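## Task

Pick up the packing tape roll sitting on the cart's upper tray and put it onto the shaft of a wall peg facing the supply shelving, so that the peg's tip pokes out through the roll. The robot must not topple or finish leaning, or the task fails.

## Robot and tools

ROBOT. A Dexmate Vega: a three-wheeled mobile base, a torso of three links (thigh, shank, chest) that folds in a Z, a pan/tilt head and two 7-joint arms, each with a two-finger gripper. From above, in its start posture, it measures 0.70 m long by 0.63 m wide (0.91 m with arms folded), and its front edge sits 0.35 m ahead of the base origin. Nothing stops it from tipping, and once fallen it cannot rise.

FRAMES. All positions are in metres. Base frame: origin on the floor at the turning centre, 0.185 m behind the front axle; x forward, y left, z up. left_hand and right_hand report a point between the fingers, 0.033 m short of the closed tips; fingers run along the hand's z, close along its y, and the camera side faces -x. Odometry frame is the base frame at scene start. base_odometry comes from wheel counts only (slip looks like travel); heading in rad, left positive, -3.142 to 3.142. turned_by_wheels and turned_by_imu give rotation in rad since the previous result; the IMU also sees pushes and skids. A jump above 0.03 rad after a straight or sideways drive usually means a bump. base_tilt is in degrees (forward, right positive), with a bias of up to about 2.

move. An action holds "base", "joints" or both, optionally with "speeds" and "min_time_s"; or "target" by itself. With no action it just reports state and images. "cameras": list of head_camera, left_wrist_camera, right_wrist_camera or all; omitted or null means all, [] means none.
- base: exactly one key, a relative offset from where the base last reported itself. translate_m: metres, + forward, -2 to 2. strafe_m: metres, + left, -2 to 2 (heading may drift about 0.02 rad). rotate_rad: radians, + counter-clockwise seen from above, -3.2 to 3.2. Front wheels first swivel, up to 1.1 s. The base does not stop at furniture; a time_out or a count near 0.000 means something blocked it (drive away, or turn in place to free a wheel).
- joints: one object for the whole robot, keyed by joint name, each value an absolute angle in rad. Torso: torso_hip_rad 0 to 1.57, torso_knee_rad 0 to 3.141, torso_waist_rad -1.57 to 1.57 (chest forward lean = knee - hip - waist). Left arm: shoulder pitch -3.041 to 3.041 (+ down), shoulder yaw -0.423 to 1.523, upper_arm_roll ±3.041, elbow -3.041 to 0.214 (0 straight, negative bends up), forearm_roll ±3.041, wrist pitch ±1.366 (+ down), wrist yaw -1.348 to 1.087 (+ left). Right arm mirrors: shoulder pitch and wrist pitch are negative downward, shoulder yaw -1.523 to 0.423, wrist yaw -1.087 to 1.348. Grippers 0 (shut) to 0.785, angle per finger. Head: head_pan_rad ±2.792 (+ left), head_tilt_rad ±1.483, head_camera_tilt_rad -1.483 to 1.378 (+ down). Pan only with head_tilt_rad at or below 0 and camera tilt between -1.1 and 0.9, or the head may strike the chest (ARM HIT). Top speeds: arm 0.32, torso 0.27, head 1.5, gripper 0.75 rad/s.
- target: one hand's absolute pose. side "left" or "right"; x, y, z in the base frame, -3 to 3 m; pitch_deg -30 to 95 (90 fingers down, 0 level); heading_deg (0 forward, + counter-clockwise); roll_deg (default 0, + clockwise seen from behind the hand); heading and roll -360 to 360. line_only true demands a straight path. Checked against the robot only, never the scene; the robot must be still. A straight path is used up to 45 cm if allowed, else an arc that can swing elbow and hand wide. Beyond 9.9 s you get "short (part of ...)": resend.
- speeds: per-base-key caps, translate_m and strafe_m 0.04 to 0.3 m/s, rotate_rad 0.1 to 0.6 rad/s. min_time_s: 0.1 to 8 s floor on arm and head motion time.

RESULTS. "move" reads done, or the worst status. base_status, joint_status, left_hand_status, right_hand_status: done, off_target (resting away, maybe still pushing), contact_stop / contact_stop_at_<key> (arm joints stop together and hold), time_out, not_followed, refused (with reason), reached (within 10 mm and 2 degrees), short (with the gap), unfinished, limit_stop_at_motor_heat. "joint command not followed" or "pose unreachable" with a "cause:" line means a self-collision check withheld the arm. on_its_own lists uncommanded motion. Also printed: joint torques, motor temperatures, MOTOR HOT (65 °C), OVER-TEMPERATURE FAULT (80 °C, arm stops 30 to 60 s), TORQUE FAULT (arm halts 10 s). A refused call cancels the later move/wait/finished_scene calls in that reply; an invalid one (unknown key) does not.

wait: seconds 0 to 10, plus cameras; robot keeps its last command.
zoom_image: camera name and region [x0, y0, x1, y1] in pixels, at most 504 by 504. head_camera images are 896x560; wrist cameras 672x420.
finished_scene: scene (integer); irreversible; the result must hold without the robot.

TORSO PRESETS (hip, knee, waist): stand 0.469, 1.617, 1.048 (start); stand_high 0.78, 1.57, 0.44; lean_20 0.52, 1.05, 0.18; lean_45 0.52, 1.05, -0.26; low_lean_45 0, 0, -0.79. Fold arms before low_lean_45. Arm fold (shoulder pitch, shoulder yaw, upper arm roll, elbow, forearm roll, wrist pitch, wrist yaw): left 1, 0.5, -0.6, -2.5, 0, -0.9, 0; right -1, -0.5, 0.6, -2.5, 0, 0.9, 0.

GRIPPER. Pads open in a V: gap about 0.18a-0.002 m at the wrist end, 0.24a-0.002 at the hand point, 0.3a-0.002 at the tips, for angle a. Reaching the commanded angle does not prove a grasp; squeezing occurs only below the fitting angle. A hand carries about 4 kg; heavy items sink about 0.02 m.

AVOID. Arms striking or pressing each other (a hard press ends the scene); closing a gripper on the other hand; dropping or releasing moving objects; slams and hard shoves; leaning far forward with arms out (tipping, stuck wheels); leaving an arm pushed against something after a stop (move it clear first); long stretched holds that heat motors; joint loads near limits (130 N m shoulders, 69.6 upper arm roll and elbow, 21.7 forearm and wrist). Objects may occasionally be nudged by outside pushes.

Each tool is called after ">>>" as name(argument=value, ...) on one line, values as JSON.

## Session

>>> move(cameras=["head_camera"])

>>> move(joints={"head_pan_rad":1.5}, cameras=["head_camera"])

>>> move(joints={"head_pan_rad":2.7}, cameras=["head_camera"])

>>> move(joints={"head_pan_rad":-1.5}, cameras=["head_camera"])

>>> move(joints={"head_pan_rad":-2.7}, cameras=["head_camera"])

Scene clock: 0.00 s.
Joint torques (N m): no reading
Motor temperatures (°C): left_arm=[33 32 32 31 36 34 38] | right_arm=[33 29 37 32 36 32 37]
base_odometry: x=+0.000 y=+0.000 heading=+0.000
turned_by_wheels: +0.000
turned_by_imu: +0.000
base_tilt: forward=-0.6 right=-0.7
base_status: not commanded
joint_positions: torso_hip_rad=+0.469 torso_knee_rad=+1.617 torso_waist_rad=+1.048 left_shoulder_pitch_rad=+2.204 left_shoulder_yaw_rad=+0.007 left_upper_arm_roll_rad=-0.002 left_elbow_rad=-1.113 left_forearm_roll_rad=+0.001 left_wrist_pitch_rad=-0.497 left_wrist_yaw_rad=-0.002 left_gripper_rad=+0.005 right_shoulder_pitch_rad=-2.185 right_shoulder_yaw_rad=-0.018 right_upper_arm_roll_rad=-0.016 right_elbow_rad=-1.094 right_forearm_roll_rad=+0.005 right_wrist_pitch_rad=+0.495 right_wrist_yaw_rad=+0.018 right_gripper_rad=+0.005 head_pan_rad=+0.000 head_tilt_rad=+0.000 head_camera_tilt_rad=+0.000
joint_status: not commanded
chest: x=-0.0111 y=+0.0000 z=+1.4155 quat_wxyz=(+0.999, +0.000, +0.050, +0.000) (m; base frame)
left_hand: x=+0.2015 y=+0.2331 z=+0.6092 quat_wxyz=(+0.424, +0.004, +0.906, +0.002) pitch_deg=+39.8 heading_deg=+0.0 roll_deg=+0.5 back=up (m; base frame)
right_hand: x=+0.2058 y=-0.2208 z=+0.6055 quat_wxyz=(+0.423, -0.013, +0.906, +0.012) pitch_deg=+39.9 heading_deg=+2.4 roll_deg=+0.8 back=up (m; base frame)
pictures: head_camera

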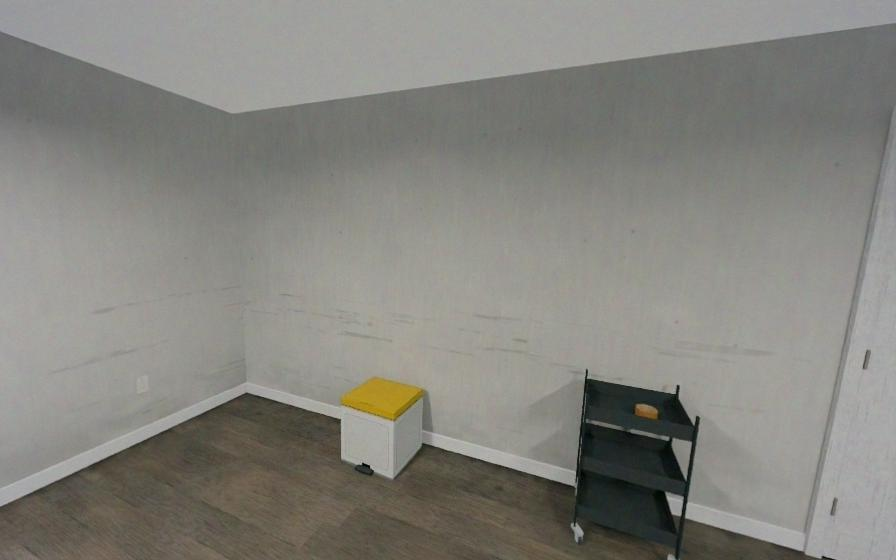

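Scene clock: 1.67 s.
Joint torques (N m): left_arm=[6.49 1.49 1.75 -2.9 -0.04 -1.82 0.22] | right_arm=[-4.49 1.57 -0.25 -2.89 -0.02 2.86 -0.05]
move: done
base_odometry: x=+0.000 y=+0.000 heading=+0.000
turned_by_wheels: +0.000
turned_by_imu: +0.000
base_tilt: forward=-0.5 right=-0.6
base_status: not commanded
joint_positions: torso_hip_rad=+0.469 torso_knee_rad=+1.617 torso_waist_rad=+1.048 left_shoulder_pitch_rad=+2.204 left_shoulder_yaw_rad=+0.007 left_upper_arm_roll_rad=-0.002 left_elbow_rad=-1.113 left_forearm_roll_rad=+0.001 left_wrist_pitch_rad=-0.497 left_wrist_yaw_rad=-0.002 left_gripper_rad=+0.005 right_shoulder_pitch_rad=-2.185 right_shoulder_yaw_rad=-0.018 right_upper_arm_roll_rad=-0.016 right_elbow_rad=-1.094 right_forearm_roll_rad=+0.005 right_wrist_pitch_rad=+0.495 right_wrist_yaw_rad=+0.018 right_gripper_rad=+0.005 head_pan_rad=+1.499 head_tilt_rad=+0.000 head_camera_tilt_rad=+0.000
joint_status: all done
chest: x=-0.0111 y=+0.0000 z=+1.4155 quat_wxyz=(+0.999, +0.000, +0.050, +0.000)
left_hand: x=+0.2015 y=+0.2331 z=+0.6092 quat_wxyz=(+0.424, +0.004, +0.906, +0.002) pitch_deg=+39.8 heading_deg=+0.0 roll_deg=+0.5 back=up
right_hand: x=+0.2058 y=-0.2208 z=+0.6055 quat_wxyz=(+0.423, -0.013, +0.906, +0.012) pitch_deg=+39.9 heading_deg=+2.4 roll_deg=+0.8 back=up
head_camera: T_world_to_cam=[[0.993278, -0.093671, -0.0680097, 0.202422], [-0.0717846, -0.0375335, -0.996714, 1.50926], [0.0908106, 0.994895, -0.0440054, 0.0357149], [0, 0, 0, 1]] pos_world=[-0.0959633, 0.0400764, 1.51964]

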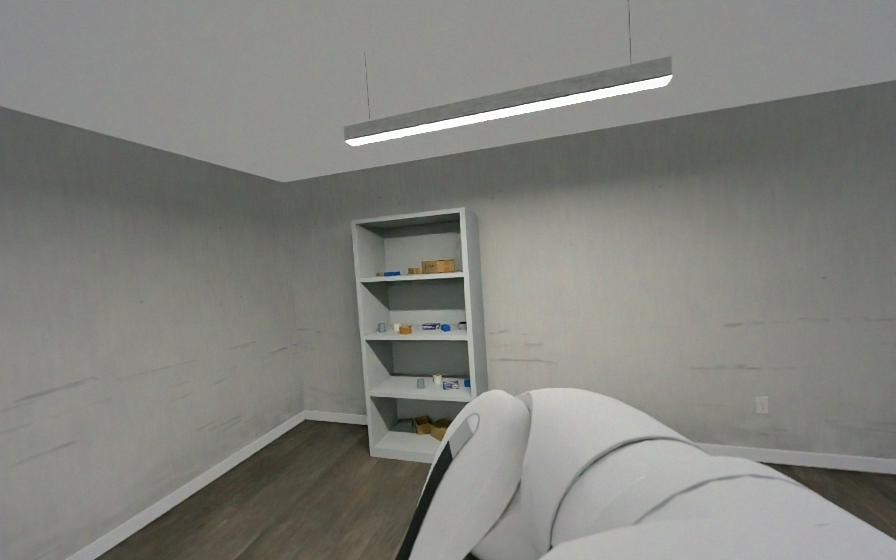

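Scene clock: 3.13 s.
Joint torques (N m): left_arm=[6.28 -2.97 0.6 -2.24 0.04 -1.53 0.18] | right_arm=[-3.52 1.51 -0.28 -2.24 0.01 2.45 -0.26]
move: done
base_odometry: x=+0.000 y=+0.000 heading=+0.000
turned_by_wheels: +0.000
turned_by_imu: +0.000
base_tilt: forward=-0.5 right=-0.9
base_status: not commanded
joint_positions: torso_hip_rad=+0.469 torso_knee_rad=+1.617 torso_waist_rad=+1.048 left_shoulder_pitch_rad=+2.204 left_shoulder_yaw_rad=+0.007 left_upper_arm_roll_rad=-0.002 left_elbow_rad=-1.113 left_forearm_roll_rad=+0.001 left_wrist_pitch_rad=-0.497 left_wrist_yaw_rad=-0.002 left_gripper_rad=+0.005 right_shoulder_pitch_rad=-2.185 right_shoulder_yaw_rad=-0.018 right_upper_arm_roll_rad=-0.016 right_elbow_rad=-1.094 right_forearm_roll_rad=+0.005 right_wrist_pitch_rad=+0.495 right_wrist_yaw_rad=+0.018 right_gripper_rad=+0.005 head_pan_rad=+2.699 head_tilt_rad=+0.000 head_camera_tilt_rad=+0.000
joint_status: all done
chest: x=-0.0111 y=+0.0000 z=+1.4155 quat_wxyz=(+0.999, +0.000, +0.050, +0.000)
left_hand: x=+0.2015 y=+0.2331 z=+0.6092 quat_wxyz=(+0.424, +0.004, +0.906, +0.002) pitch_deg=+39.8 heading_deg=+0.0 roll_deg=+0.5 back=up
right_hand: x=+0.2058 y=-0.2208 z=+0.6055 quat_wxyz=(+0.423, -0.013, +0.906, +0.012) pitch_deg=+39.9 heading_deg=+2.4 roll_deg=+0.8 back=up
head_camera: T_world_to_cam=[[0.448768, 0.893548, -0.0134131, 0.0789087], [-0.0548887, 0.0125796, -0.998413, 1.51309], [-0.891961, 0.448792, 0.054691, -0.187463], [0, 0, 0, 1]] pos_world=[-0.11957, -0.00541088, 1.522]

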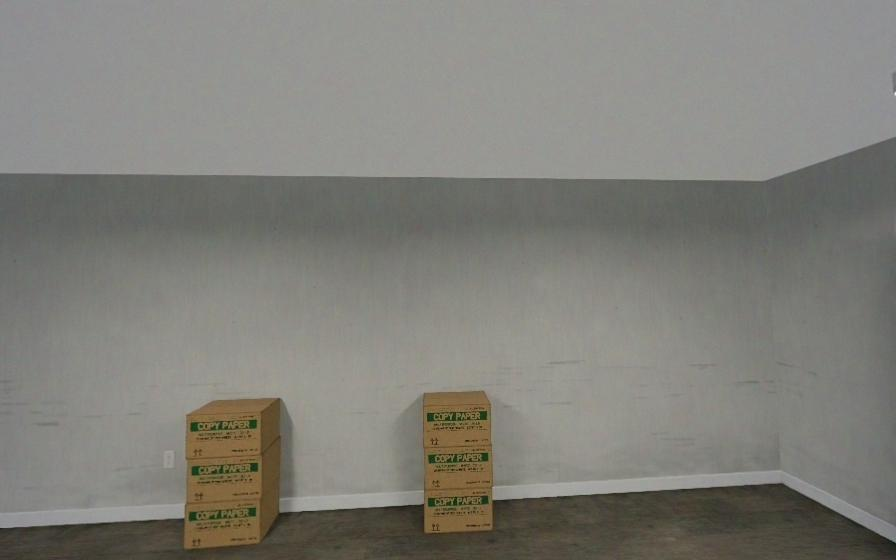

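Scene clock: 6.60 s.
Joint torques (N m): left_arm=[6.84 -0.44 -0.44 -3.29 -1.17 -2.47 0.12] | right_arm=[-6.21 1.17 -0.28 -2.74 0.04 2.24 -0.22]
move: done
base_odometry: x=+0.000 y=+0.000 heading=+0.000
turned_by_wheels: +0.000
turned_by_imu: +0.000
base_tilt: forward=-0.5 right=-0.8
base_status: not commanded
joint_positions: torso_hip_rad=+0.469 torso_knee_rad=+1.617 torso_waist_rad=+1.048 left_shoulder_pitch_rad=+2.204 left_shoulder_yaw_rad=+0.007 left_upper_arm_roll_rad=-0.002 left_elbow_rad=-1.113 left_forearm_roll_rad=+0.001 left_wrist_pitch_rad=-0.497 left_wrist_yaw_rad=-0.002 left_gripper_rad=+0.005 right_shoulder_pitch_rad=-2.185 right_shoulder_yaw_rad=-0.018 right_upper_arm_roll_rad=-0.016 right_elbow_rad=-1.094 right_forearm_roll_rad=+0.005 right_wrist_pitch_rad=+0.495 right_wrist_yaw_rad=+0.018 right_gripper_rad=+0.005 head_pan_rad=-1.499 head_tilt_rad=+0.000 head_camera_tilt_rad=+0.000
joint_status: all done
chest: x=-0.0111 y=+0.0000 z=+1.4155 quat_wxyz=(+0.999, +0.000, +0.050, +0.000)
left_hand: x=+0.2015 y=+0.2331 z=+0.6092 quat_wxyz=(+0.424, +0.004, +0.906, +0.002) pitch_deg=+39.8 heading_deg=+0.0 roll_deg=+0.5 back=up
right_hand: x=+0.2058 y=-0.2208 z=+0.6055 quat_wxyz=(+0.423, -0.013, +0.906, +0.012) pitch_deg=+39.9 heading_deg=+2.4 roll_deg=+0.8 back=up
head_camera: T_world_to_cam=[[-0.990168, -0.0489895, 0.131022, -0.24786], [-0.132718, 0.0331224, -0.9906, 1.49543], [0.0441893, -0.99825, -0.0392986, 0.0250985], [0, 0, 0, 1]] pos_world=[-0.0480605, -0.0366203, 1.51484]

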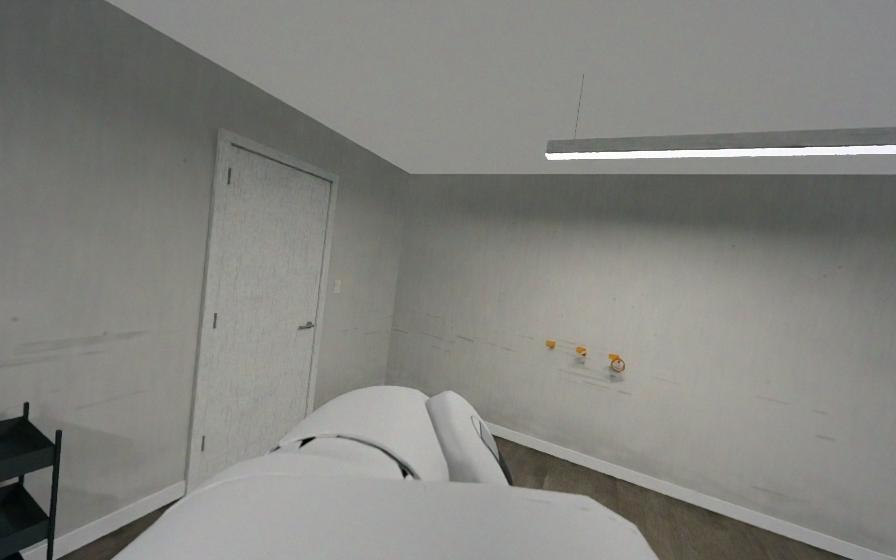

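Scene clock: 8.07 s.
Joint torques (N m): left_arm=[4.25 1.11 2.34 -1.74 0.99 -1.59 0.37] | right_arm=[-4.56 0.76 -0.22 -2.83 0.12 2.24 -0.05]
move: done
base_odometry: x=+0.000 y=+0.000 heading=+0.000
turned_by_wheels: +0.000
turned_by_imu: +0.000
base_tilt: forward=-0.6 right=-0.9
base_status: not commanded
joint_positions: torso_hip_rad=+0.469 torso_knee_rad=+1.617 torso_waist_rad=+1.048 left_shoulder_pitch_rad=+2.204 left_shoulder_yaw_rad=+0.007 left_upper_arm_roll_rad=-0.002 left_elbow_rad=-1.113 left_forearm_roll_rad=+0.001 left_wrist_pitch_rad=-0.497 left_wrist_yaw_rad=-0.002 left_gripper_rad=+0.005 right_shoulder_pitch_rad=-2.185 right_shoulder_yaw_rad=-0.018 right_upper_arm_roll_rad=-0.016 right_elbow_rad=-1.094 right_forearm_roll_rad=+0.005 right_wrist_pitch_rad=+0.495 right_wrist_yaw_rad=+0.018 right_gripper_rad=+0.005 head_pan_rad=-2.699 head_tilt_rad=+0.000 head_camera_tilt_rad=+0.000
joint_status: all done
chest: x=-0.0111 y=+0.0000 z=+1.4155 quat_wxyz=(+0.999, +0.000, +0.050, +0.000)
left_hand: x=+0.2015 y=+0.2331 z=+0.6092 quat_wxyz=(+0.424, +0.004, +0.906, +0.002) pitch_deg=+39.8 heading_deg=+0.0 roll_deg=+0.5 back=up
right_hand: x=+0.2058 y=-0.2208 z=+0.6055 quat_wxyz=(+0.423, -0.013, +0.906, +0.012) pitch_deg=+39.9 heading_deg=+2.4 roll_deg=+0.8 back=up
head_camera: T_world_to_cam=[[-0.402213, 0.912709, 0.072021, -0.114371], [-0.0810234, 0.0428714, -0.99579, 1.5072], [-0.911954, -0.406355, 0.0567073, -0.192054], [0, 0, 0, 1]] pos_world=[-0.0990266, -0.0382708, 1.51999]

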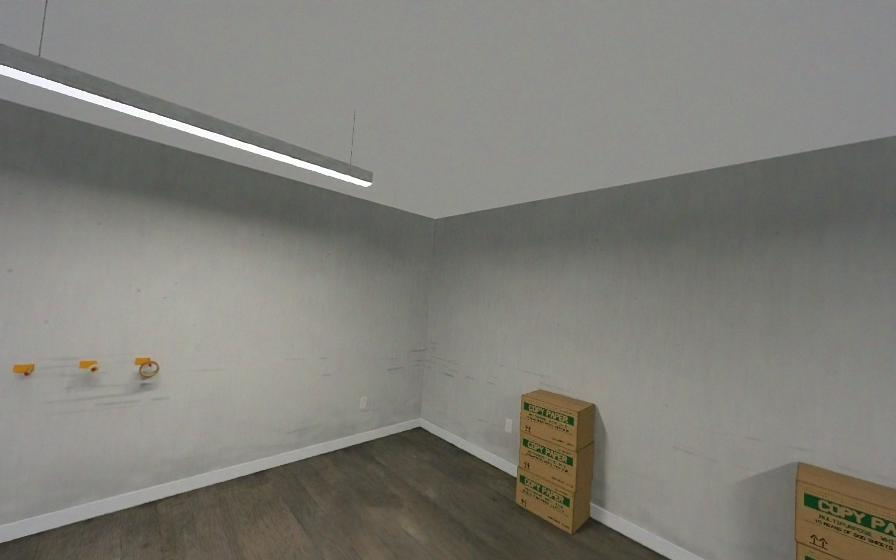

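>>> move(base={"rotate_rad":-0.39}, joints={"head_pan_rad":0}, cameras=[])

>>> move(base={"translate_m":0.6}, cameras=["head_camera"])

Scene clock: 18.93 s.
Joint torques (N m): left_arm=[9.22 -0.67 2.26 -2.41 -0.24 -1.05 0.41] | right_arm=[-5.54 1.55 -0.47 -2.63 -0.1 2.72 -0.15]
move: done
base_odometry: x=+0.001 y=+0.000 heading=-0.390
turned_by_wheels: -0.390
turned_by_imu: -0.390
base_tilt: forward=-0.6 right=-0.8
base_status: done
joint_positions: torso_hip_rad=+0.469 torso_knee_rad=+1.617 torso_waist_rad=+1.048 left_shoulder_pitch_rad=+2.204 left_shoulder_yaw_rad=+0.007 left_upper_arm_roll_rad=-0.002 left_elbow_rad=-1.113 left_forearm_roll_rad=+0.001 left_wrist_pitch_rad=-0.497 left_wrist_yaw_rad=-0.002 left_gripper_rad=+0.005 right_shoulder_pitch_rad=-2.185 right_shoulder_yaw_rad=-0.018 right_upper_arm_roll_rad=-0.016 right_elbow_rad=-1.094 right_forearm_roll_rad=+0.005 right_wrist_pitch_rad=+0.495 right_wrist_yaw_rad=+0.018 right_gripper_rad=+0.005 head_pan_rad=-0.001 head_tilt_rad=+0.000 head_camera_tilt_rad=+0.000
joint_status: all done
chest: x=-0.0111 y=+0.0000 z=+1.4155 quat_wxyz=(+0.999, +0.000, +0.050, +0.000)
left_hand: x=+0.2015 y=+0.2331 z=+0.6092 quat_wxyz=(+0.424, +0.004, +0.906, +0.002) pitch_deg=+39.8 heading_deg=+0.0 roll_deg=+0.5 back=up
right_hand: x=+0.2058 y=-0.2208 z=+0.6055 quat_wxyz=(+0.423, -0.013, +0.906, +0.012) pitch_deg=+39.9 heading_deg=+2.4 roll_deg=+0.8 back=up

Scene clock: 22.77 s.
Joint torques (N m): left_arm=[7.44 -1.66 1.01 -4.32 -0.39 -2.35 0.71] | right_arm=[-5.77 0.4 -0.18 -1.83 -0.14 2.26 -0.16]
move: done
base_odometry: x=+0.555 y=-0.230 heading=-0.392
turned_by_wheels: -0.002
turned_by_imu: -0.005
base_tilt: forward=-0.6 right=-0.7
base_status: done
joint_positions: torso_hip_rad=+0.469 torso_knee_rad=+1.617 torso_waist_rad=+1.048 left_shoulder_pitch_rad=+2.204 left_shoulder_yaw_rad=+0.007 left_upper_arm_roll_rad=-0.002 left_elbow_rad=-1.113 left_forearm_roll_rad=+0.001 left_wrist_pitch_rad=-0.497 left_wrist_yaw_rad=-0.002 left_gripper_rad=+0.005 right_shoulder_pitch_rad=-2.185 right_shoulder_yaw_rad=-0.018 right_upper_arm_roll_rad=-0.016 right_elbow_rad=-1.094 right_forearm_roll_rad=+0.005 right_wrist_pitch_rad=+0.495 right_wrist_yaw_rad=+0.018 right_gripper_rad=+0.005 head_pan_rad=-0.001 head_tilt_rad=+0.000 head_camera_tilt_rad=+0.000
joint_status: not commanded
chest: x=-0.0111 y=+0.0000 z=+1.4155 quat_wxyz=(+0.999, +0.000, +0.050, +0.000)
left_hand: x=+0.2015 y=+0.2331 z=+0.6092 quat_wxyz=(+0.424, +0.004, +0.906, +0.002) pitch_deg=+39.8 heading_deg=+0.0 roll_deg=+0.5 back=up
right_hand: x=+0.2058 y=-0.2208 z=+0.6055 quat_wxyz=(+0.423, -0.013, +0.906, +0.012) pitch_deg=+39.9 heading_deg=+2.4 roll_deg=+0.8 back=up
head_camera: T_world_to_cam=[[-0.0197535, -0.99924, 0.033599, -0.0275031], [-0.135059, -0.0306306, -0.990364, 1.49489], [0.990641, -0.0241009, -0.134351, 0.240021], [0, 0, 0, 1]] pos_world=[-0.0364205, 0.0240917, 1.51365]

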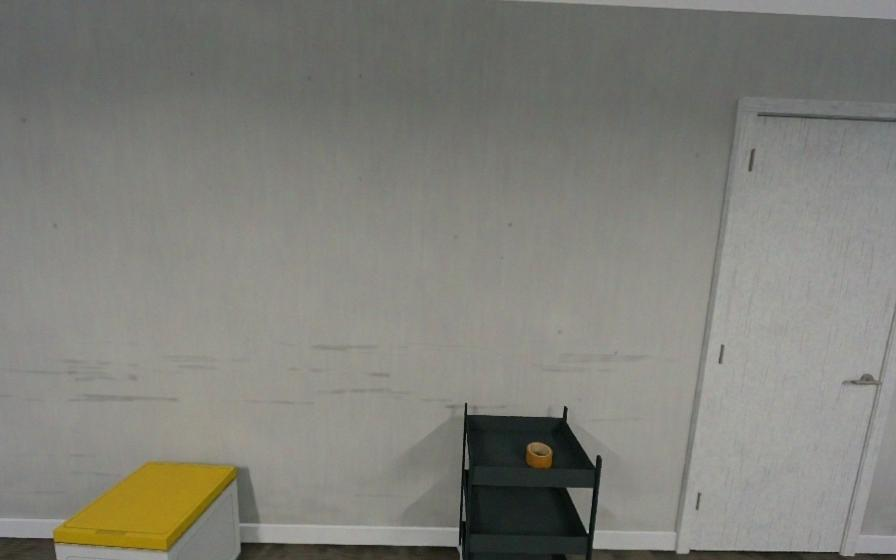

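>>> move(joints={"torso_hip_rad":0.52,"torso_knee_rad":1.05,"torso_waist_rad":0.18,"head_camera_tilt_rad":0.1}, cameras=[])

>>> move(joints={"right_shoulder_pitch_rad":-0.5,"right_shoulder_yaw_rad":-0.15,"right_upper_arm_roll_rad":0,"right_elbow_rad":-1.5,"right_forearm_roll_rad":0,"right_wrist_pitch_rad":-1.3,"right_wrist_yaw_rad":0,"right_gripper_rad":0.35}, cameras=["head_camera"])

Scene clock: 38.57 s.
Joint torques (N m): left_arm=[15.58 2.5 0.35 -0.95 0.07 -1.65 0.23] | right_arm=[-12.02 0.55 0.1 -0.99 0.02 2.04 -0.05]
move: done
base_odometry: x=+0.555 y=-0.230 heading=-0.392
turned_by_wheels: +0.000
turned_by_imu: -0.001
base_tilt: forward=-0.6 right=-1.0
base_status: not commanded
joint_positions: torso_hip_rad=+0.520 torso_knee_rad=+1.050 torso_waist_rad=+0.180 left_shoulder_pitch_rad=+2.204 left_shoulder_yaw_rad=+0.007 left_upper_arm_roll_rad=-0.002 left_elbow_rad=-1.113 left_forearm_roll_rad=+0.001 left_wrist_pitch_rad=-0.497 left_wrist_yaw_rad=-0.002 left_gripper_rad=+0.005 right_shoulder_pitch_rad=-2.185 right_shoulder_yaw_rad=-0.018 right_upper_arm_roll_rad=-0.016 right_elbow_rad=-1.094 right_forearm_roll_rad=+0.005 right_wrist_pitch_rad=+0.495 right_wrist_yaw_rad=+0.018 right_gripper_rad=+0.005 head_pan_rad=-0.001 head_tilt_rad=+0.000 head_camera_tilt_rad=+0.099
joint_status: all done
chest: x=-0.1368 y=+0.0000 z=+1.2996 quat_wxyz=(+0.985, +0.000, +0.174, +0.000)
left_hand: x=-0.1302 y=+0.2331 z=+0.4658 quat_wxyz=(+0.308, +0.004, +0.951, +0.001) pitch_deg=+54.1 heading_deg=-0.1 roll_deg=+0.5 back=up
right_hand: x=-0.1270 y=-0.2208 z=+0.4611 quat_wxyz=(+0.307, -0.011, +0.952, +0.013) pitch_deg=+54.2 heading_deg=+3.1 roll_deg=+1.8 back=up

Scene clock: 45.80 s.
Joint torques (N m): left_arm=[12.16 0.15 -0.16 -0.63 0.34 -0.92 0.05] | right_arm=[35.53 -1.87 4.74 -6.96 -0.66 1.66 -0.42]
move: done
base_odometry: x=+0.555 y=-0.230 heading=-0.392
turned_by_wheels: +0.000
turned_by_imu: -0.001
base_tilt: forward=-0.5 right=-1.0
base_status: not commanded
joint_positions: torso_hip_rad=+0.520 torso_knee_rad=+1.050 torso_waist_rad=+0.180 left_shoulder_pitch_rad=+2.204 left_shoulder_yaw_rad=+0.007 left_upper_arm_roll_rad=-0.002 left_elbow_rad=-1.113 left_forearm_roll_rad=+0.001 left_wrist_pitch_rad=-0.497 left_wrist_yaw_rad=-0.002 left_gripper_rad=+0.005 right_shoulder_pitch_rad=-0.504 right_shoulder_yaw_rad=-0.149 right_upper_arm_roll_rad=+0.000 right_elbow_rad=-1.499 right_forearm_roll_rad=+0.000 right_wrist_pitch_rad=-1.296 right_wrist_yaw_rad=+0.000 right_gripper_rad=+0.350 head_pan_rad=-0.001 head_tilt_rad=+0.000 head_camera_tilt_rad=+0.099
joint_status: all done
chest: x=-0.1368 y=+0.0000 z=+1.2996 quat_wxyz=(+0.985, +0.000, +0.174, +0.000)
left_hand: x=-0.1302 y=+0.2331 z=+0.4658 quat_wxyz=(+0.308, +0.004, +0.951, +0.001) pitch_deg=+54.1 heading_deg=-0.1 roll_deg=+0.5 back=up
right_hand: x=+0.6799 y=-0.3393 z=+0.9881 quat_wxyz=(+0.442, +0.019, +0.894, -0.072) pitch_deg=+36.8 heading_deg=-10.5 roll_deg=-8.1 back=up
head_camera: T_world_to_cam=[[-0.007058, -0.99924, 0.0383278, -0.0303929], [-0.465969, -0.0306267, -0.884271, 1.17227], [0.884773, -0.0241008, -0.465398, 0.770051], [0, 0, 0, 1]] pos_world=[-0.135291, 0.0240918, 1.39615]

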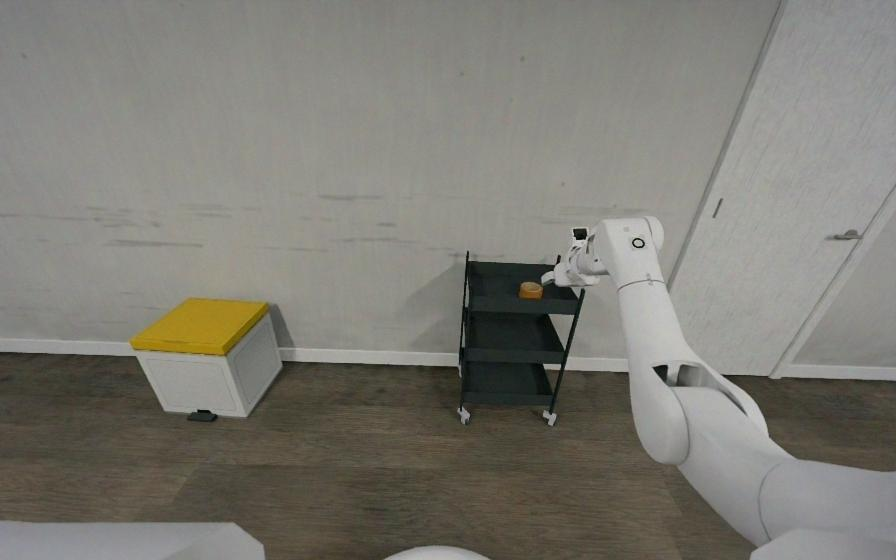

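>>> move(joints={"torso_waist_rad":-0.26}, cameras=[])

>>> move(target={"side":"right","x":0.60,"y":-0.32,"z":0.88,"pitch_deg":75,"heading_deg":0,"line_only":true}, cameras=["head_camera"])

Scene clock: 52.07 s.
Joint torques (N m): left_arm=[20.66 1.08 2.85 1.71 -0.27 -0.6 0.09] | right_arm=[28.87 -3.66 5.08 -7.58 -0.71 1.21 -0.47]
move: done
base_odometry: x=+0.555 y=-0.230 heading=-0.392
turned_by_wheels: +0.000
turned_by_imu: +0.000
base_tilt: forward=-0.5 right=-0.7
base_status: not commanded
joint_positions: torso_hip_rad=+0.520 torso_knee_rad=+1.050 torso_waist_rad=-0.260 left_shoulder_pitch_rad=+2.204 left_shoulder_yaw_rad=+0.007 left_upper_arm_roll_rad=-0.002 left_elbow_rad=-1.113 left_forearm_roll_rad=+0.001 left_wrist_pitch_rad=-0.497 left_wrist_yaw_rad=-0.002 left_gripper_rad=+0.005 right_shoulder_pitch_rad=-0.500 right_shoulder_yaw_rad=-0.150 right_upper_arm_roll_rad=+0.000 right_elbow_rad=-1.500 right_forearm_roll_rad=+0.000 right_wrist_pitch_rad=-1.300 right_wrist_yaw_rad=+0.000 right_gripper_rad=+0.350 head_pan_rad=-0.001 head_tilt_rad=+0.000 head_camera_tilt_rad=+0.099
joint_status: all done
chest: x=+0.0407 y=+0.0000 z=+1.2164 quat_wxyz=(+0.923, +0.000, +0.385, +0.000)
left_hand: x=-0.3084 y=+0.2331 z=+0.4592 quat_wxyz=(+0.093, +0.004, +0.996, +0.000) pitch_deg=+79.3 heading_deg=-0.2 roll_deg=+0.3
right_hand: x=+0.6484 y=-0.3397 z=+0.5891 quat_wxyz=(+0.237, +0.003, +0.969, -0.075) pitch_deg=+61.2 heading_deg=-17.7 roll_deg=-17.3 back=up

Scene clock: 63.33 s.
Joint torques (N m): left_arm=[22.68 -1.52 0.84 1.54 0 -1.84 -0.25] | right_arm=[31.27 4.52 5.37 0.63 0.66 0.99 -0.25]
move: short
base_odometry: x=+0.555 y=-0.230 heading=-0.392
turned_by_wheels: +0.000
turned_by_imu: -0.001
base_tilt: forward=-0.6 right=-0.7
base_status: not commanded
joint_positions: torso_hip_rad=+0.520 torso_knee_rad=+1.050 torso_waist_rad=-0.260 left_shoulder_pitch_rad=+2.204 left_shoulder_yaw_rad=+0.007 left_upper_arm_roll_rad=-0.002 left_elbow_rad=-1.113 left_forearm_roll_rad=+0.001 left_wrist_pitch_rad=-0.497 left_wrist_yaw_rad=-0.002 left_gripper_rad=+0.005 right_shoulder_pitch_rad=+0.866 right_shoulder_yaw_rad=-1.172 right_upper_arm_roll_rad=-1.640 right_elbow_rad=-1.641 right_forearm_roll_rad=+2.618 right_wrist_pitch_rad=-1.037 right_wrist_yaw_rad=-1.087 right_gripper_rad=+0.350 head_pan_rad=-0.001 head_tilt_rad=+0.000 head_camera_tilt_rad=+0.099
joint_status: not commanded
chest: x=+0.0407 y=+0.0000 z=+1.2164 quat_wxyz=(+0.923, +0.000, +0.385, +0.000)
left_hand: x=-0.3084 y=+0.2331 z=+0.4592 quat_wxyz=(+0.093, +0.004, +0.996, +0.000) pitch_deg=+79.3 heading_deg=-0.2 roll_deg=+0.3
right_hand: x=+0.6022 y=-0.3198 z=+0.8681 quat_wxyz=(+0.134, -0.001, +0.991, -0.003) pitch_deg=+74.6 heading_deg=-1.0 roll_deg=-1.1 back=up
right_hand_status: short (part of a straight line of 10.2 s, the rest not played, planned for 9.9 s): 12 mm and 0.5 deg off.
head_camera: T_world_to_cam=[[0.00999616, -0.999243, 0.0376082, -0.0257668], [-0.798136, -0.0306303, -0.601698, 0.851191], [0.602394, -0.0240018, -0.797838, 0.990227], [0, 0, 0, 1]] pos_world=[0.0831171, 0.0240922, 1.30317]

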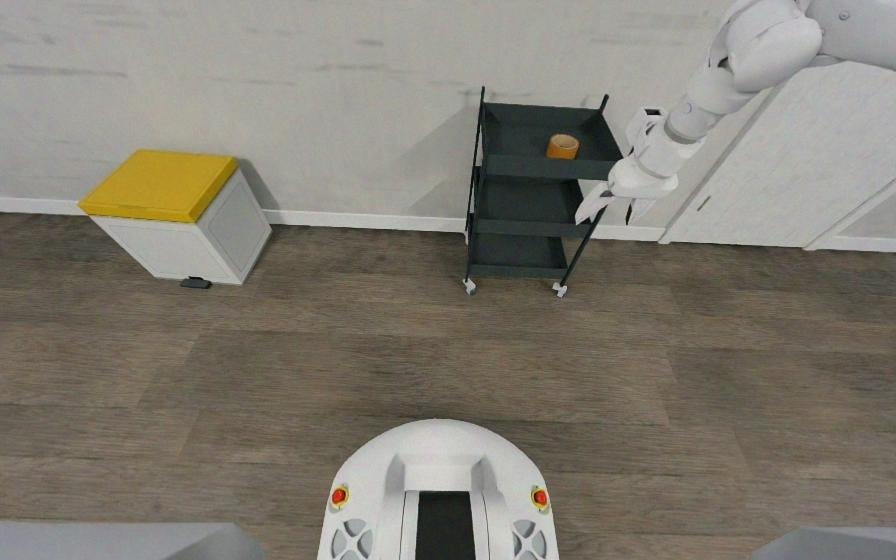

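>>> move(target={"side":"right","x":0.60,"y":-0.32,"z":0.87,"pitch_deg":90,"heading_deg":0,"line_only":true}, cameras=[])

>>> move(base={"translate_m":0.42}, speeds={"translate_m":0.15}, cameras=["head_camera","right_wrist_camera"])

Scene clock: 73.47 s.
Joint torques (N m): left_arm=[18.67 -1.16 1.03 1.51 0.5 -0.6 0.28] | right_arm=[35.59 7 1.59 3.93 0.11 -0.47 0.02]
move: done
base_odometry: x=+0.555 y=-0.230 heading=-0.392
turned_by_wheels: +0.000
turned_by_imu: -0.001
base_tilt: forward=-0.6 right=-0.6
base_status: not commanded
joint_positions: torso_hip_rad=+0.520 torso_knee_rad=+1.050 torso_waist_rad=-0.260 left_shoulder_pitch_rad=+2.204 left_shoulder_yaw_rad=+0.007 left_upper_arm_roll_rad=-0.002 left_elbow_rad=-1.113 left_forearm_roll_rad=+0.001 left_wrist_pitch_rad=-0.497 left_wrist_yaw_rad=-0.002 left_gripper_rad=+0.005 right_shoulder_pitch_rad=+1.207 right_shoulder_yaw_rad=-0.565 right_upper_arm_roll_rad=-2.397 right_elbow_rad=-0.872 right_forearm_roll_rad=+2.708 right_wrist_pitch_rad=-1.365 right_wrist_yaw_rad=-0.472 right_gripper_rad=+0.350 head_pan_rad=-0.001 head_tilt_rad=+0.000 head_camera_tilt_rad=+0.099
joint_status: not commanded
chest: x=+0.0407 y=+0.0000 z=+1.2164 quat_wxyz=(+0.923, +0.000, +0.385, +0.000)
left_hand: x=-0.3084 y=+0.2331 z=+0.4592 quat_wxyz=(+0.093, +0.004, +0.996, +0.000) pitch_deg=+79.3 heading_deg=-0.2 roll_deg=+0.3
right_hand: x=+0.5997 y=-0.3194 z=+0.8692 quat_wxyz=(+0.000, +0.000, +1.000, +0.001) pitch_deg=+89.9 heading_deg=+0.0 roll_deg=+0.0
right_hand_status: reached (straight line, planned for 3.3 s): 1 mm and 0.1 deg off.

Scene clock: 77.40 s.
Joint torques (N m): left_arm=[21.56 2.81 -0.85 0.45 0.09 -2.1 0.08] | right_arm=[35.79 4.44 1.48 4.21 0.22 0.4 -0.11]
move: done
base_odometry: x=+0.943 y=-0.391 heading=-0.394
turned_by_wheels: -0.002
turned_by_imu: -0.004
base_tilt: forward=-0.8 right=-0.8
base_status: done
joint_positions: torso_hip_rad=+0.520 torso_knee_rad=+1.050 torso_waist_rad=-0.260 left_shoulder_pitch_rad=+2.204 left_shoulder_yaw_rad=+0.007 left_upper_arm_roll_rad=-0.002 left_elbow_rad=-1.113 left_forearm_roll_rad=+0.001 left_wrist_pitch_rad=-0.497 left_wrist_yaw_rad=-0.002 left_gripper_rad=+0.005 right_shoulder_pitch_rad=+1.209 right_shoulder_yaw_rad=-0.562 right_upper_arm_roll_rad=-2.402 right_elbow_rad=-0.869 right_forearm_roll_rad=+2.708 right_wrist_pitch_rad=-1.366 right_wrist_yaw_rad=-0.467 right_gripper_rad=+0.350 head_pan_rad=-0.001 head_tilt_rad=+0.000 head_camera_tilt_rad=+0.099
joint_status: not commanded
chest: x=+0.0407 y=+0.0000 z=+1.2164 quat_wxyz=(+0.923, +0.000, +0.385, +0.000)
left_hand: x=-0.3084 y=+0.2331 z=+0.4592 quat_wxyz=(+0.093, +0.004, +0.996, +0.000) pitch_deg=+79.3 heading_deg=-0.2 roll_deg=+0.3
right_hand: x=+0.6000 y=-0.3198 z=+0.8698 quat_wxyz=(+0.000, +0.000, +1.000, +0.000) pitch_deg=+90.0 heading_deg=+0.0 roll_deg=+0.0
head_camera: T_world_to_cam=[[0.00999841, -0.999243, 0.0376044, -0.025762], [-0.798172, -0.0306284, -0.60165, 0.851132], [0.602347, -0.0239993, -0.797874, 0.990278], [0, 0, 0, 1]] pos_world=[0.0831165, 0.0240922, 1.30317]
right_wrist_camera: T_world_to_cam=[[-0.000502382, -0.999013, -0.044417, -0.276147], [-0.993478, -0.00456581, 0.113929, 0.548631], [-0.11402, 0.0441846, -0.992495, 1.10256], [0, 0, 0, 1]] pos_world=[0.670628, -0.322085, 1.01952]

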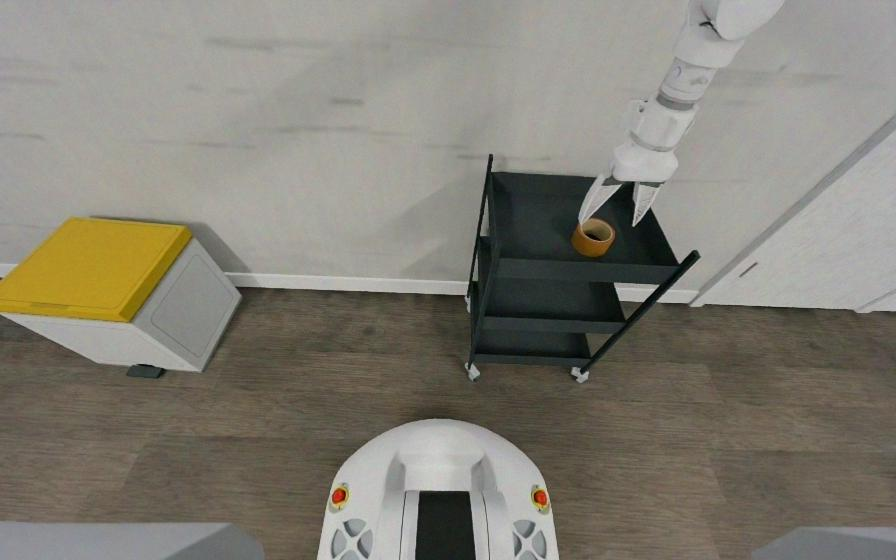

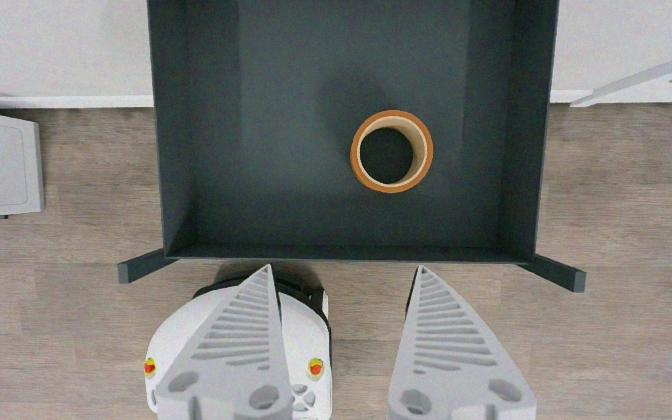

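>>> move(base={"translate_m":0.106}, speeds={"translate_m":0.06}, cameras=[])

>>> move(target={"side":"right","x":0.60,"y":-0.326,"z":0.80,"pitch_deg":90,"heading_deg":0,"line_only":true}, cameras=["head_camera","right_wrist_camera"])

>>> zoom_image(camera="right_wrist_camera", region=[230, 150, 530, 400])

Scene clock: 89.33 s.
Joint torques (N m): left_arm=[20.46 0.52 2.48 0.9 0.1 -0.97 0.26] | right_arm=[35.91 3.85 1.31 3.68 0.33 -0.08 0.1]
move: done
base_odometry: x=+1.041 y=-0.432 heading=-0.396
turned_by_wheels: -0.002
turned_by_imu: -0.003
base_tilt: forward=-0.7 right=-0.7
base_status: done
joint_positions: torso_hip_rad=+0.520 torso_knee_rad=+1.050 torso_waist_rad=-0.260 left_shoulder_pitch_rad=+2.204 left_shoulder_yaw_rad=+0.007 left_upper_arm_roll_rad=-0.002 left_elbow_rad=-1.113 left_forearm_roll_rad=+0.001 left_wrist_pitch_rad=-0.497 left_wrist_yaw_rad=-0.002 left_gripper_rad=+0.005 right_shoulder_pitch_rad=+1.209 right_shoulder_yaw_rad=-0.562 right_upper_arm_roll_rad=-2.402 right_elbow_rad=-0.869 right_forearm_roll_rad=+2.708 right_wrist_pitch_rad=-1.366 right_wrist_yaw_rad=-0.467 right_gripper_rad=+0.350 head_pan_rad=-0.001 head_tilt_rad=+0.000 head_camera_tilt_rad=+0.099
joint_status: not commanded
chest: x=+0.0407 y=+0.0000 z=+1.2164 quat_wxyz=(+0.923, +0.000, +0.385, +0.000)
left_hand: x=-0.3085 y=+0.2331 z=+0.4592 quat_wxyz=(+0.093, +0.004, +0.996, +0.000) pitch_deg=+79.3 heading_deg=-0.2 roll_deg=+0.3
right_hand: x=+0.6000 y=-0.3199 z=+0.8698 quat_wxyz=(+0.000, +0.000, +1.000, +0.000) pitch_deg=+90.0 heading_deg=+0.0 roll_deg=+0.0

Scene clock: 91.30 s.
Joint torques (N m): left_arm=[20.99 -0.42 0.33 0.67 0.33 -0.76 0.24] | right_arm=[16.9 1.34 9.37 1.54 -0.23 0.29 0.5]
move: done
base_odometry: x=+1.041 y=-0.432 heading=-0.396
turned_by_wheels: +0.000
turned_by_imu: +0.000
base_tilt: forward=-0.5 right=-0.8
base_status: not commanded
joint_positions: torso_hip_rad=+0.520 torso_knee_rad=+1.050 torso_waist_rad=-0.260 left_shoulder_pitch_rad=+2.204 left_shoulder_yaw_rad=+0.007 left_upper_arm_roll_rad=-0.002 left_elbow_rad=-1.113 left_forearm_roll_rad=+0.001 left_wrist_pitch_rad=-0.497 left_wrist_yaw_rad=-0.002 left_gripper_rad=+0.005 right_shoulder_pitch_rad=+1.088 right_shoulder_yaw_rad=-0.595 right_upper_arm_roll_rad=-2.352 right_elbow_rad=-0.905 right_forearm_roll_rad=+2.566 right_wrist_pitch_rad=-1.255 right_wrist_yaw_rad=-0.386 right_gripper_rad=+0.350 head_pan_rad=-0.001 head_tilt_rad=+0.000 head_camera_tilt_rad=+0.099
joint_status: not commanded
chest: x=+0.0407 y=+0.0000 z=+1.2164 quat_wxyz=(+0.923, +0.000, +0.385, +0.000)
left_hand: x=-0.3085 y=+0.2331 z=+0.4592 quat_wxyz=(+0.093, +0.004, +0.996, +0.000) pitch_deg=+79.3 heading_deg=-0.2 roll_deg=+0.3
right_hand: x=+0.6001 y=-0.3260 z=+0.8021 quat_wxyz=(+0.000, +0.000, +1.000, +0.000) pitch_deg=+90.0 heading_deg=+0.0 roll_deg=+0.0
right_hand_status: reached (straight line, planned for 0.8 s): 2 mm and 0.0 deg off.
head_camera: T_world_to_cam=[[0.00999841, -0.999243, 0.0376044, -0.025762], [-0.798172, -0.0306284, -0.60165, 0.851132], [0.602347, -0.0239993, -0.797874, 0.990278], [0, 0, 0, 1]] pos_world=[0.0831165, 0.0240922, 1.30317]
right_wrist_camera: T_world_to_cam=[[-0.000807701, -0.999045, -0.0436776, -0.285757], [-0.9935, -0.00416998, 0.113753, 0.55664], [-0.113826, 0.0434856, -0.992549, 1.03523], [0, 0, 0, 1]] pos_world=[0.670627, -0.328181, 0.951716]

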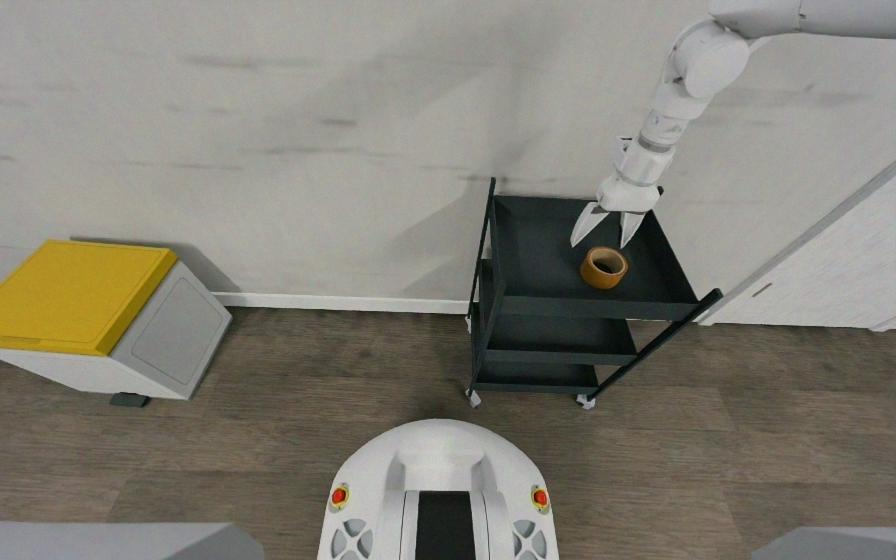

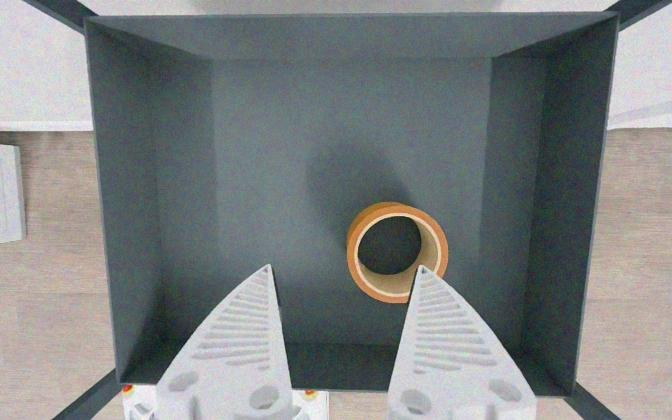

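Scaled by 1.680 (camera's finer frame: 960x600).

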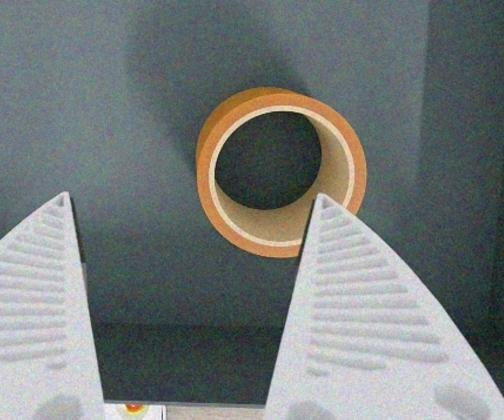

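>>> move(joints={"right_gripper_rad":0.22}, cameras=[])

>>> move(target={"side":"right","x":0.595,"y":-0.333,"z":0.735,"pitch_deg":90,"heading_deg":0,"line_only":true}, cameras=["head_camera","right_wrist_camera"])

>>> zoom_image(camera="right_wrist_camera", region=[230, 170, 530, 420])

>>> zoom_image(camera="head_camera", region=[530, 180, 680, 310])

Scene clock: 98.47 s.
Joint torques (N m): left_arm=[19.47 -0.67 0.62 0.71 1.02 -0.36 -0.02] | right_arm=[16.62 0.57 8.85 2.21 -0.25 0.09 0.02]
move: done
base_odometry: x=+1.041 y=-0.432 heading=-0.396
turned_by_wheels: +0.000
turned_by_imu: +0.000
base_tilt: forward=-0.5 right=-0.8
base_status: not commanded
joint_positions: torso_hip_rad=+0.520 torso_knee_rad=+1.050 torso_waist_rad=-0.260 left_shoulder_pitch_rad=+2.204 left_shoulder_yaw_rad=+0.007 left_upper_arm_roll_rad=-0.002 left_elbow_rad=-1.113 left_forearm_roll_rad=+0.001 left_wrist_pitch_rad=-0.497 left_wrist_yaw_rad=-0.002 left_gripper_rad=+0.005 right_shoulder_pitch_rad=+1.084 right_shoulder_yaw_rad=-0.596 right_upper_arm_roll_rad=-2.350 right_elbow_rad=-0.906 right_forearm_roll_rad=+2.562 right_wrist_pitch_rad=-1.252 right_wrist_yaw_rad=-0.383 right_gripper_rad=+0.220 head_pan_rad=-0.001 head_tilt_rad=+0.000 head_camera_tilt_rad=+0.099
joint_status: all done
chest: x=+0.0407 y=+0.0000 z=+1.2164 quat_wxyz=(+0.923, +0.000, +0.385, +0.000)
left_hand: x=-0.3085 y=+0.2331 z=+0.4592 quat_wxyz=(+0.093, +0.004, +0.996, +0.000) pitch_deg=+79.3 heading_deg=-0.2 roll_deg=+0.3
right_hand: x=+0.6001 y=-0.3262 z=+0.8002 quat_wxyz=(+0.000, +0.000, +1.000, +0.000) pitch_deg=+90.0 heading_deg=+0.0 roll_deg=+0.0

Scene clock: 100.30 s.
Joint torques (N m): left_arm=[24.76 -0.46 0.32 0.93 0.2 -1.52 0.25] | right_arm=[15.51 0.45 9.14 3.64 -0.57 0.4 0.14]
move: done
base_odometry: x=+1.041 y=-0.432 heading=-0.396
turned_by_wheels: +0.000
turned_by_imu: +0.000
base_tilt: forward=-0.7 right=-0.6
base_status: not commanded
joint_positions: torso_hip_rad=+0.520 torso_knee_rad=+1.050 torso_waist_rad=-0.260 left_shoulder_pitch_rad=+2.204 left_shoulder_yaw_rad=+0.007 left_upper_arm_roll_rad=-0.002 left_elbow_rad=-1.113 left_forearm_roll_rad=+0.001 left_wrist_pitch_rad=-0.497 left_wrist_yaw_rad=-0.002 left_gripper_rad=+0.005 right_shoulder_pitch_rad=+0.970 right_shoulder_yaw_rad=-0.603 right_upper_arm_roll_rad=-2.336 right_elbow_rad=-0.907 right_forearm_roll_rad=+2.454 right_wrist_pitch_rad=-1.153 right_wrist_yaw_rad=-0.296 right_gripper_rad=+0.220 head_pan_rad=-0.001 head_tilt_rad=+0.000 head_camera_tilt_rad=+0.099
joint_status: not commanded
chest: x=+0.0407 y=+0.0000 z=+1.2164 quat_wxyz=(+0.923, +0.000, +0.385, +0.000)
left_hand: x=-0.3085 y=+0.2331 z=+0.4592 quat_wxyz=(+0.093, +0.004, +0.996, +0.000) pitch_deg=+79.3 heading_deg=-0.2 roll_deg=+0.3
right_hand: x=+0.5952 y=-0.3329 z=+0.7373 quat_wxyz=(+0.000, +0.000, +1.000, +0.000) pitch_deg=+90.0 heading_deg=+0.0 roll_deg=+0.0
right_hand_status: reached (straight line, planned for 0.7 s): 2 mm and 0.0 deg off.
head_camera: T_world_to_cam=[[0.00999841, -0.999243, 0.0376044, -0.025762], [-0.798172, -0.0306284, -0.60165, 0.851132], [0.602347, -0.0239993, -0.797874, 0.990278], [0, 0, 0, 1]] pos_world=[0.0831165, 0.0240922, 1.30317]
right_wrist_camera: T_world_to_cam=[[-0.000626219, -0.99904, -0.0437995, -0.295497], [-0.993489, -0.00436828, 0.113842, 0.559061], [-0.113924, 0.0435856, -0.992533, 0.970752], [0, 0, 0, 1]] pos_world=[0.665828, -0.335082, 0.886916]

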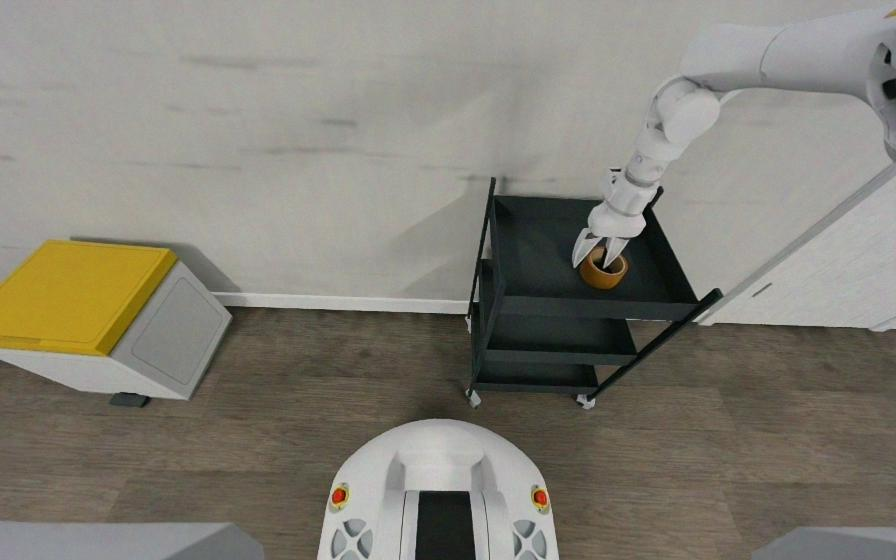

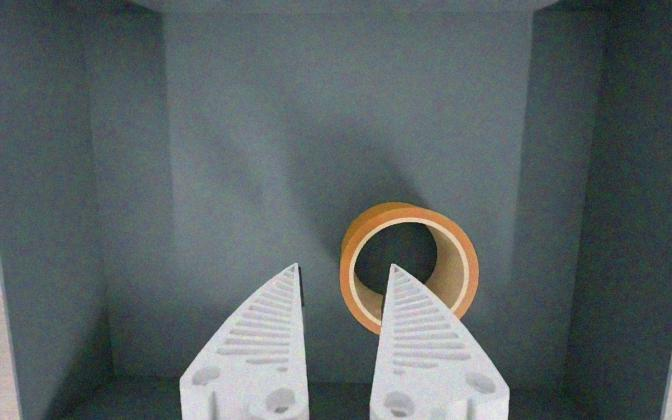

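Scaled by 1.680 (camera's finer frame: 960x600).

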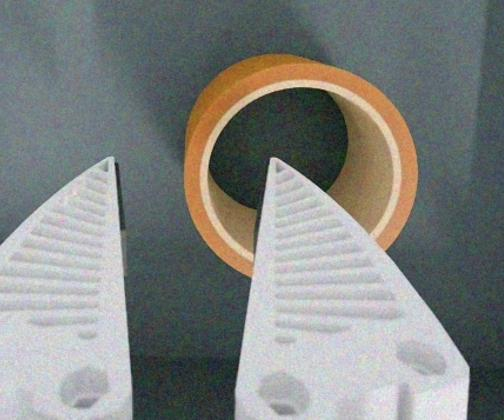

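Scaled by 3.360 (camera's finer frame: 960x600).

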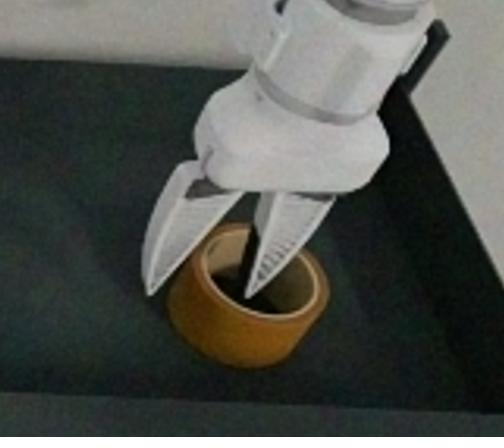

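>>> move(target={"side":"right","x":0.593,"y":-0.334,"z":0.700,"pitch_deg":90,"heading_deg":0,"line_only":true}, cameras=["head_camera","right_wrist_camera"])

>>> zoom_image(camera="right_wrist_camera", region=[230, 170, 530, 420])

>>> zoom_image(camera="head_camera", region=[530, 180, 680, 310])

Scene clock: 106.43 s.
Joint torques (N m): left_arm=[21.02 1.06 -1.19 2.27 0.42 -1.27 -0.19] | right_arm=[16.49 3.25 8.59 4.07 -0.08 0.49 0.01]
move: done
base_odometry: x=+1.041 y=-0.432 heading=-0.396
turned_by_wheels: +0.000
turned_by_imu: +0.000
base_tilt: forward=-0.6 right=-0.8
base_status: not commanded
joint_positions: torso_hip_rad=+0.520 torso_knee_rad=+1.050 torso_waist_rad=-0.260 left_shoulder_pitch_rad=+2.204 left_shoulder_yaw_rad=+0.007 left_upper_arm_roll_rad=-0.002 left_elbow_rad=-1.113 left_forearm_roll_rad=+0.001 left_wrist_pitch_rad=-0.497 left_wrist_yaw_rad=-0.002 left_gripper_rad=+0.005 right_shoulder_pitch_rad=+0.898 right_shoulder_yaw_rad=-0.584 right_upper_arm_roll_rad=-2.334 right_elbow_rad=-0.872 right_forearm_roll_rad=+2.406 right_wrist_pitch_rad=-1.106 right_wrist_yaw_rad=-0.241 right_gripper_rad=+0.220 head_pan_rad=-0.001 head_tilt_rad=+0.000 head_camera_tilt_rad=+0.099
joint_status: not commanded
chest: x=+0.0407 y=+0.0000 z=+1.2164 quat_wxyz=(+0.923, +0.000, +0.385, +0.000)
left_hand: x=-0.3085 y=+0.2331 z=+0.4592 quat_wxyz=(+0.093, +0.004, +0.996, +0.000) pitch_deg=+79.3 heading_deg=-0.2 roll_deg=+0.3
right_hand: x=+0.5931 y=-0.3341 z=+0.7021 quat_wxyz=(+0.000, +0.000, +1.000, +0.000) pitch_deg=+90.0 heading_deg=+0.0 roll_deg=+0.0
right_hand_status: reached (straight line, planned for 0.6 s): 2 mm and 0.0 deg off.
head_camera: T_world_to_cam=[[0.00999841, -0.999243, 0.0376044, -0.025762], [-0.798172, -0.0306284, -0.60165, 0.851132], [0.602347, -0.0239993, -0.797874, 0.990278], [0, 0, 0, 1]] pos_world=[0.0831165, 0.0240922, 1.30317]
right_wrist_camera: T_world_to_cam=[[-0.000724498, -0.999041, -0.043788, -0.298183], [-0.9935, -0.0042651, 0.113748, 0.561098], [-0.113826, 0.0435858, -0.992544, 0.935572], [0, 0, 0, 1]] pos_world=[0.663727, -0.336281, 0.851716]

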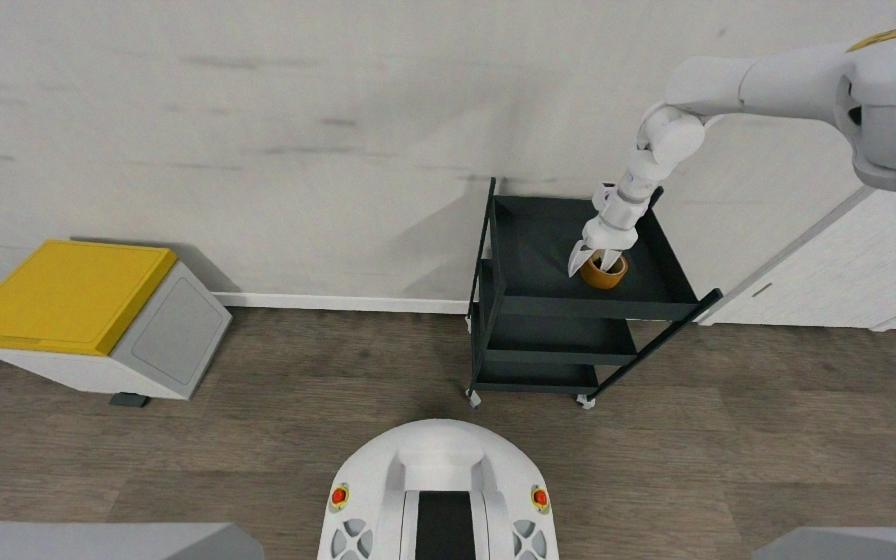

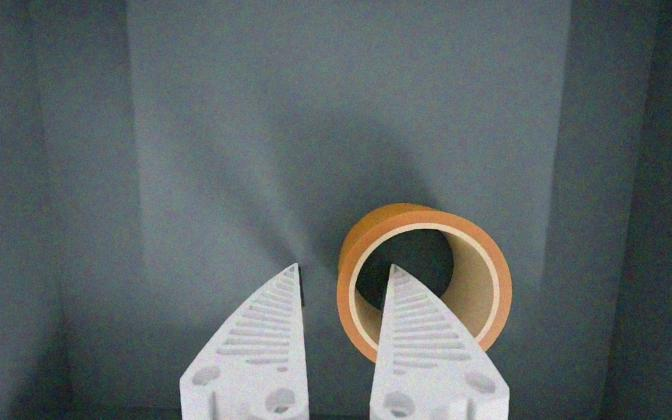

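Scaled by 1.680 (camera's finer frame: 960x600).

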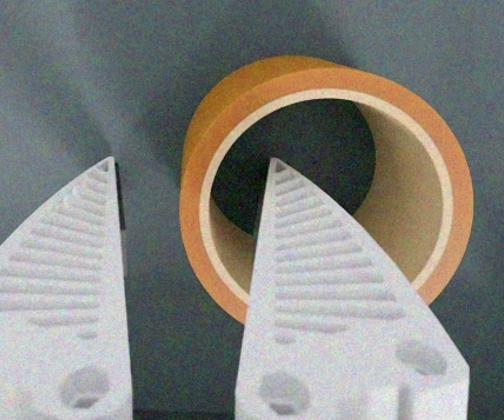

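Scaled by 3.360 (camera's finer frame: 960x600).

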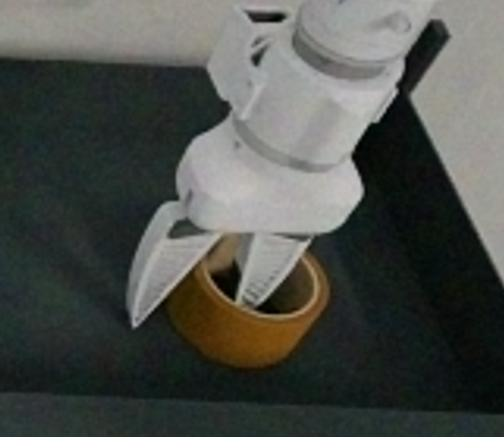

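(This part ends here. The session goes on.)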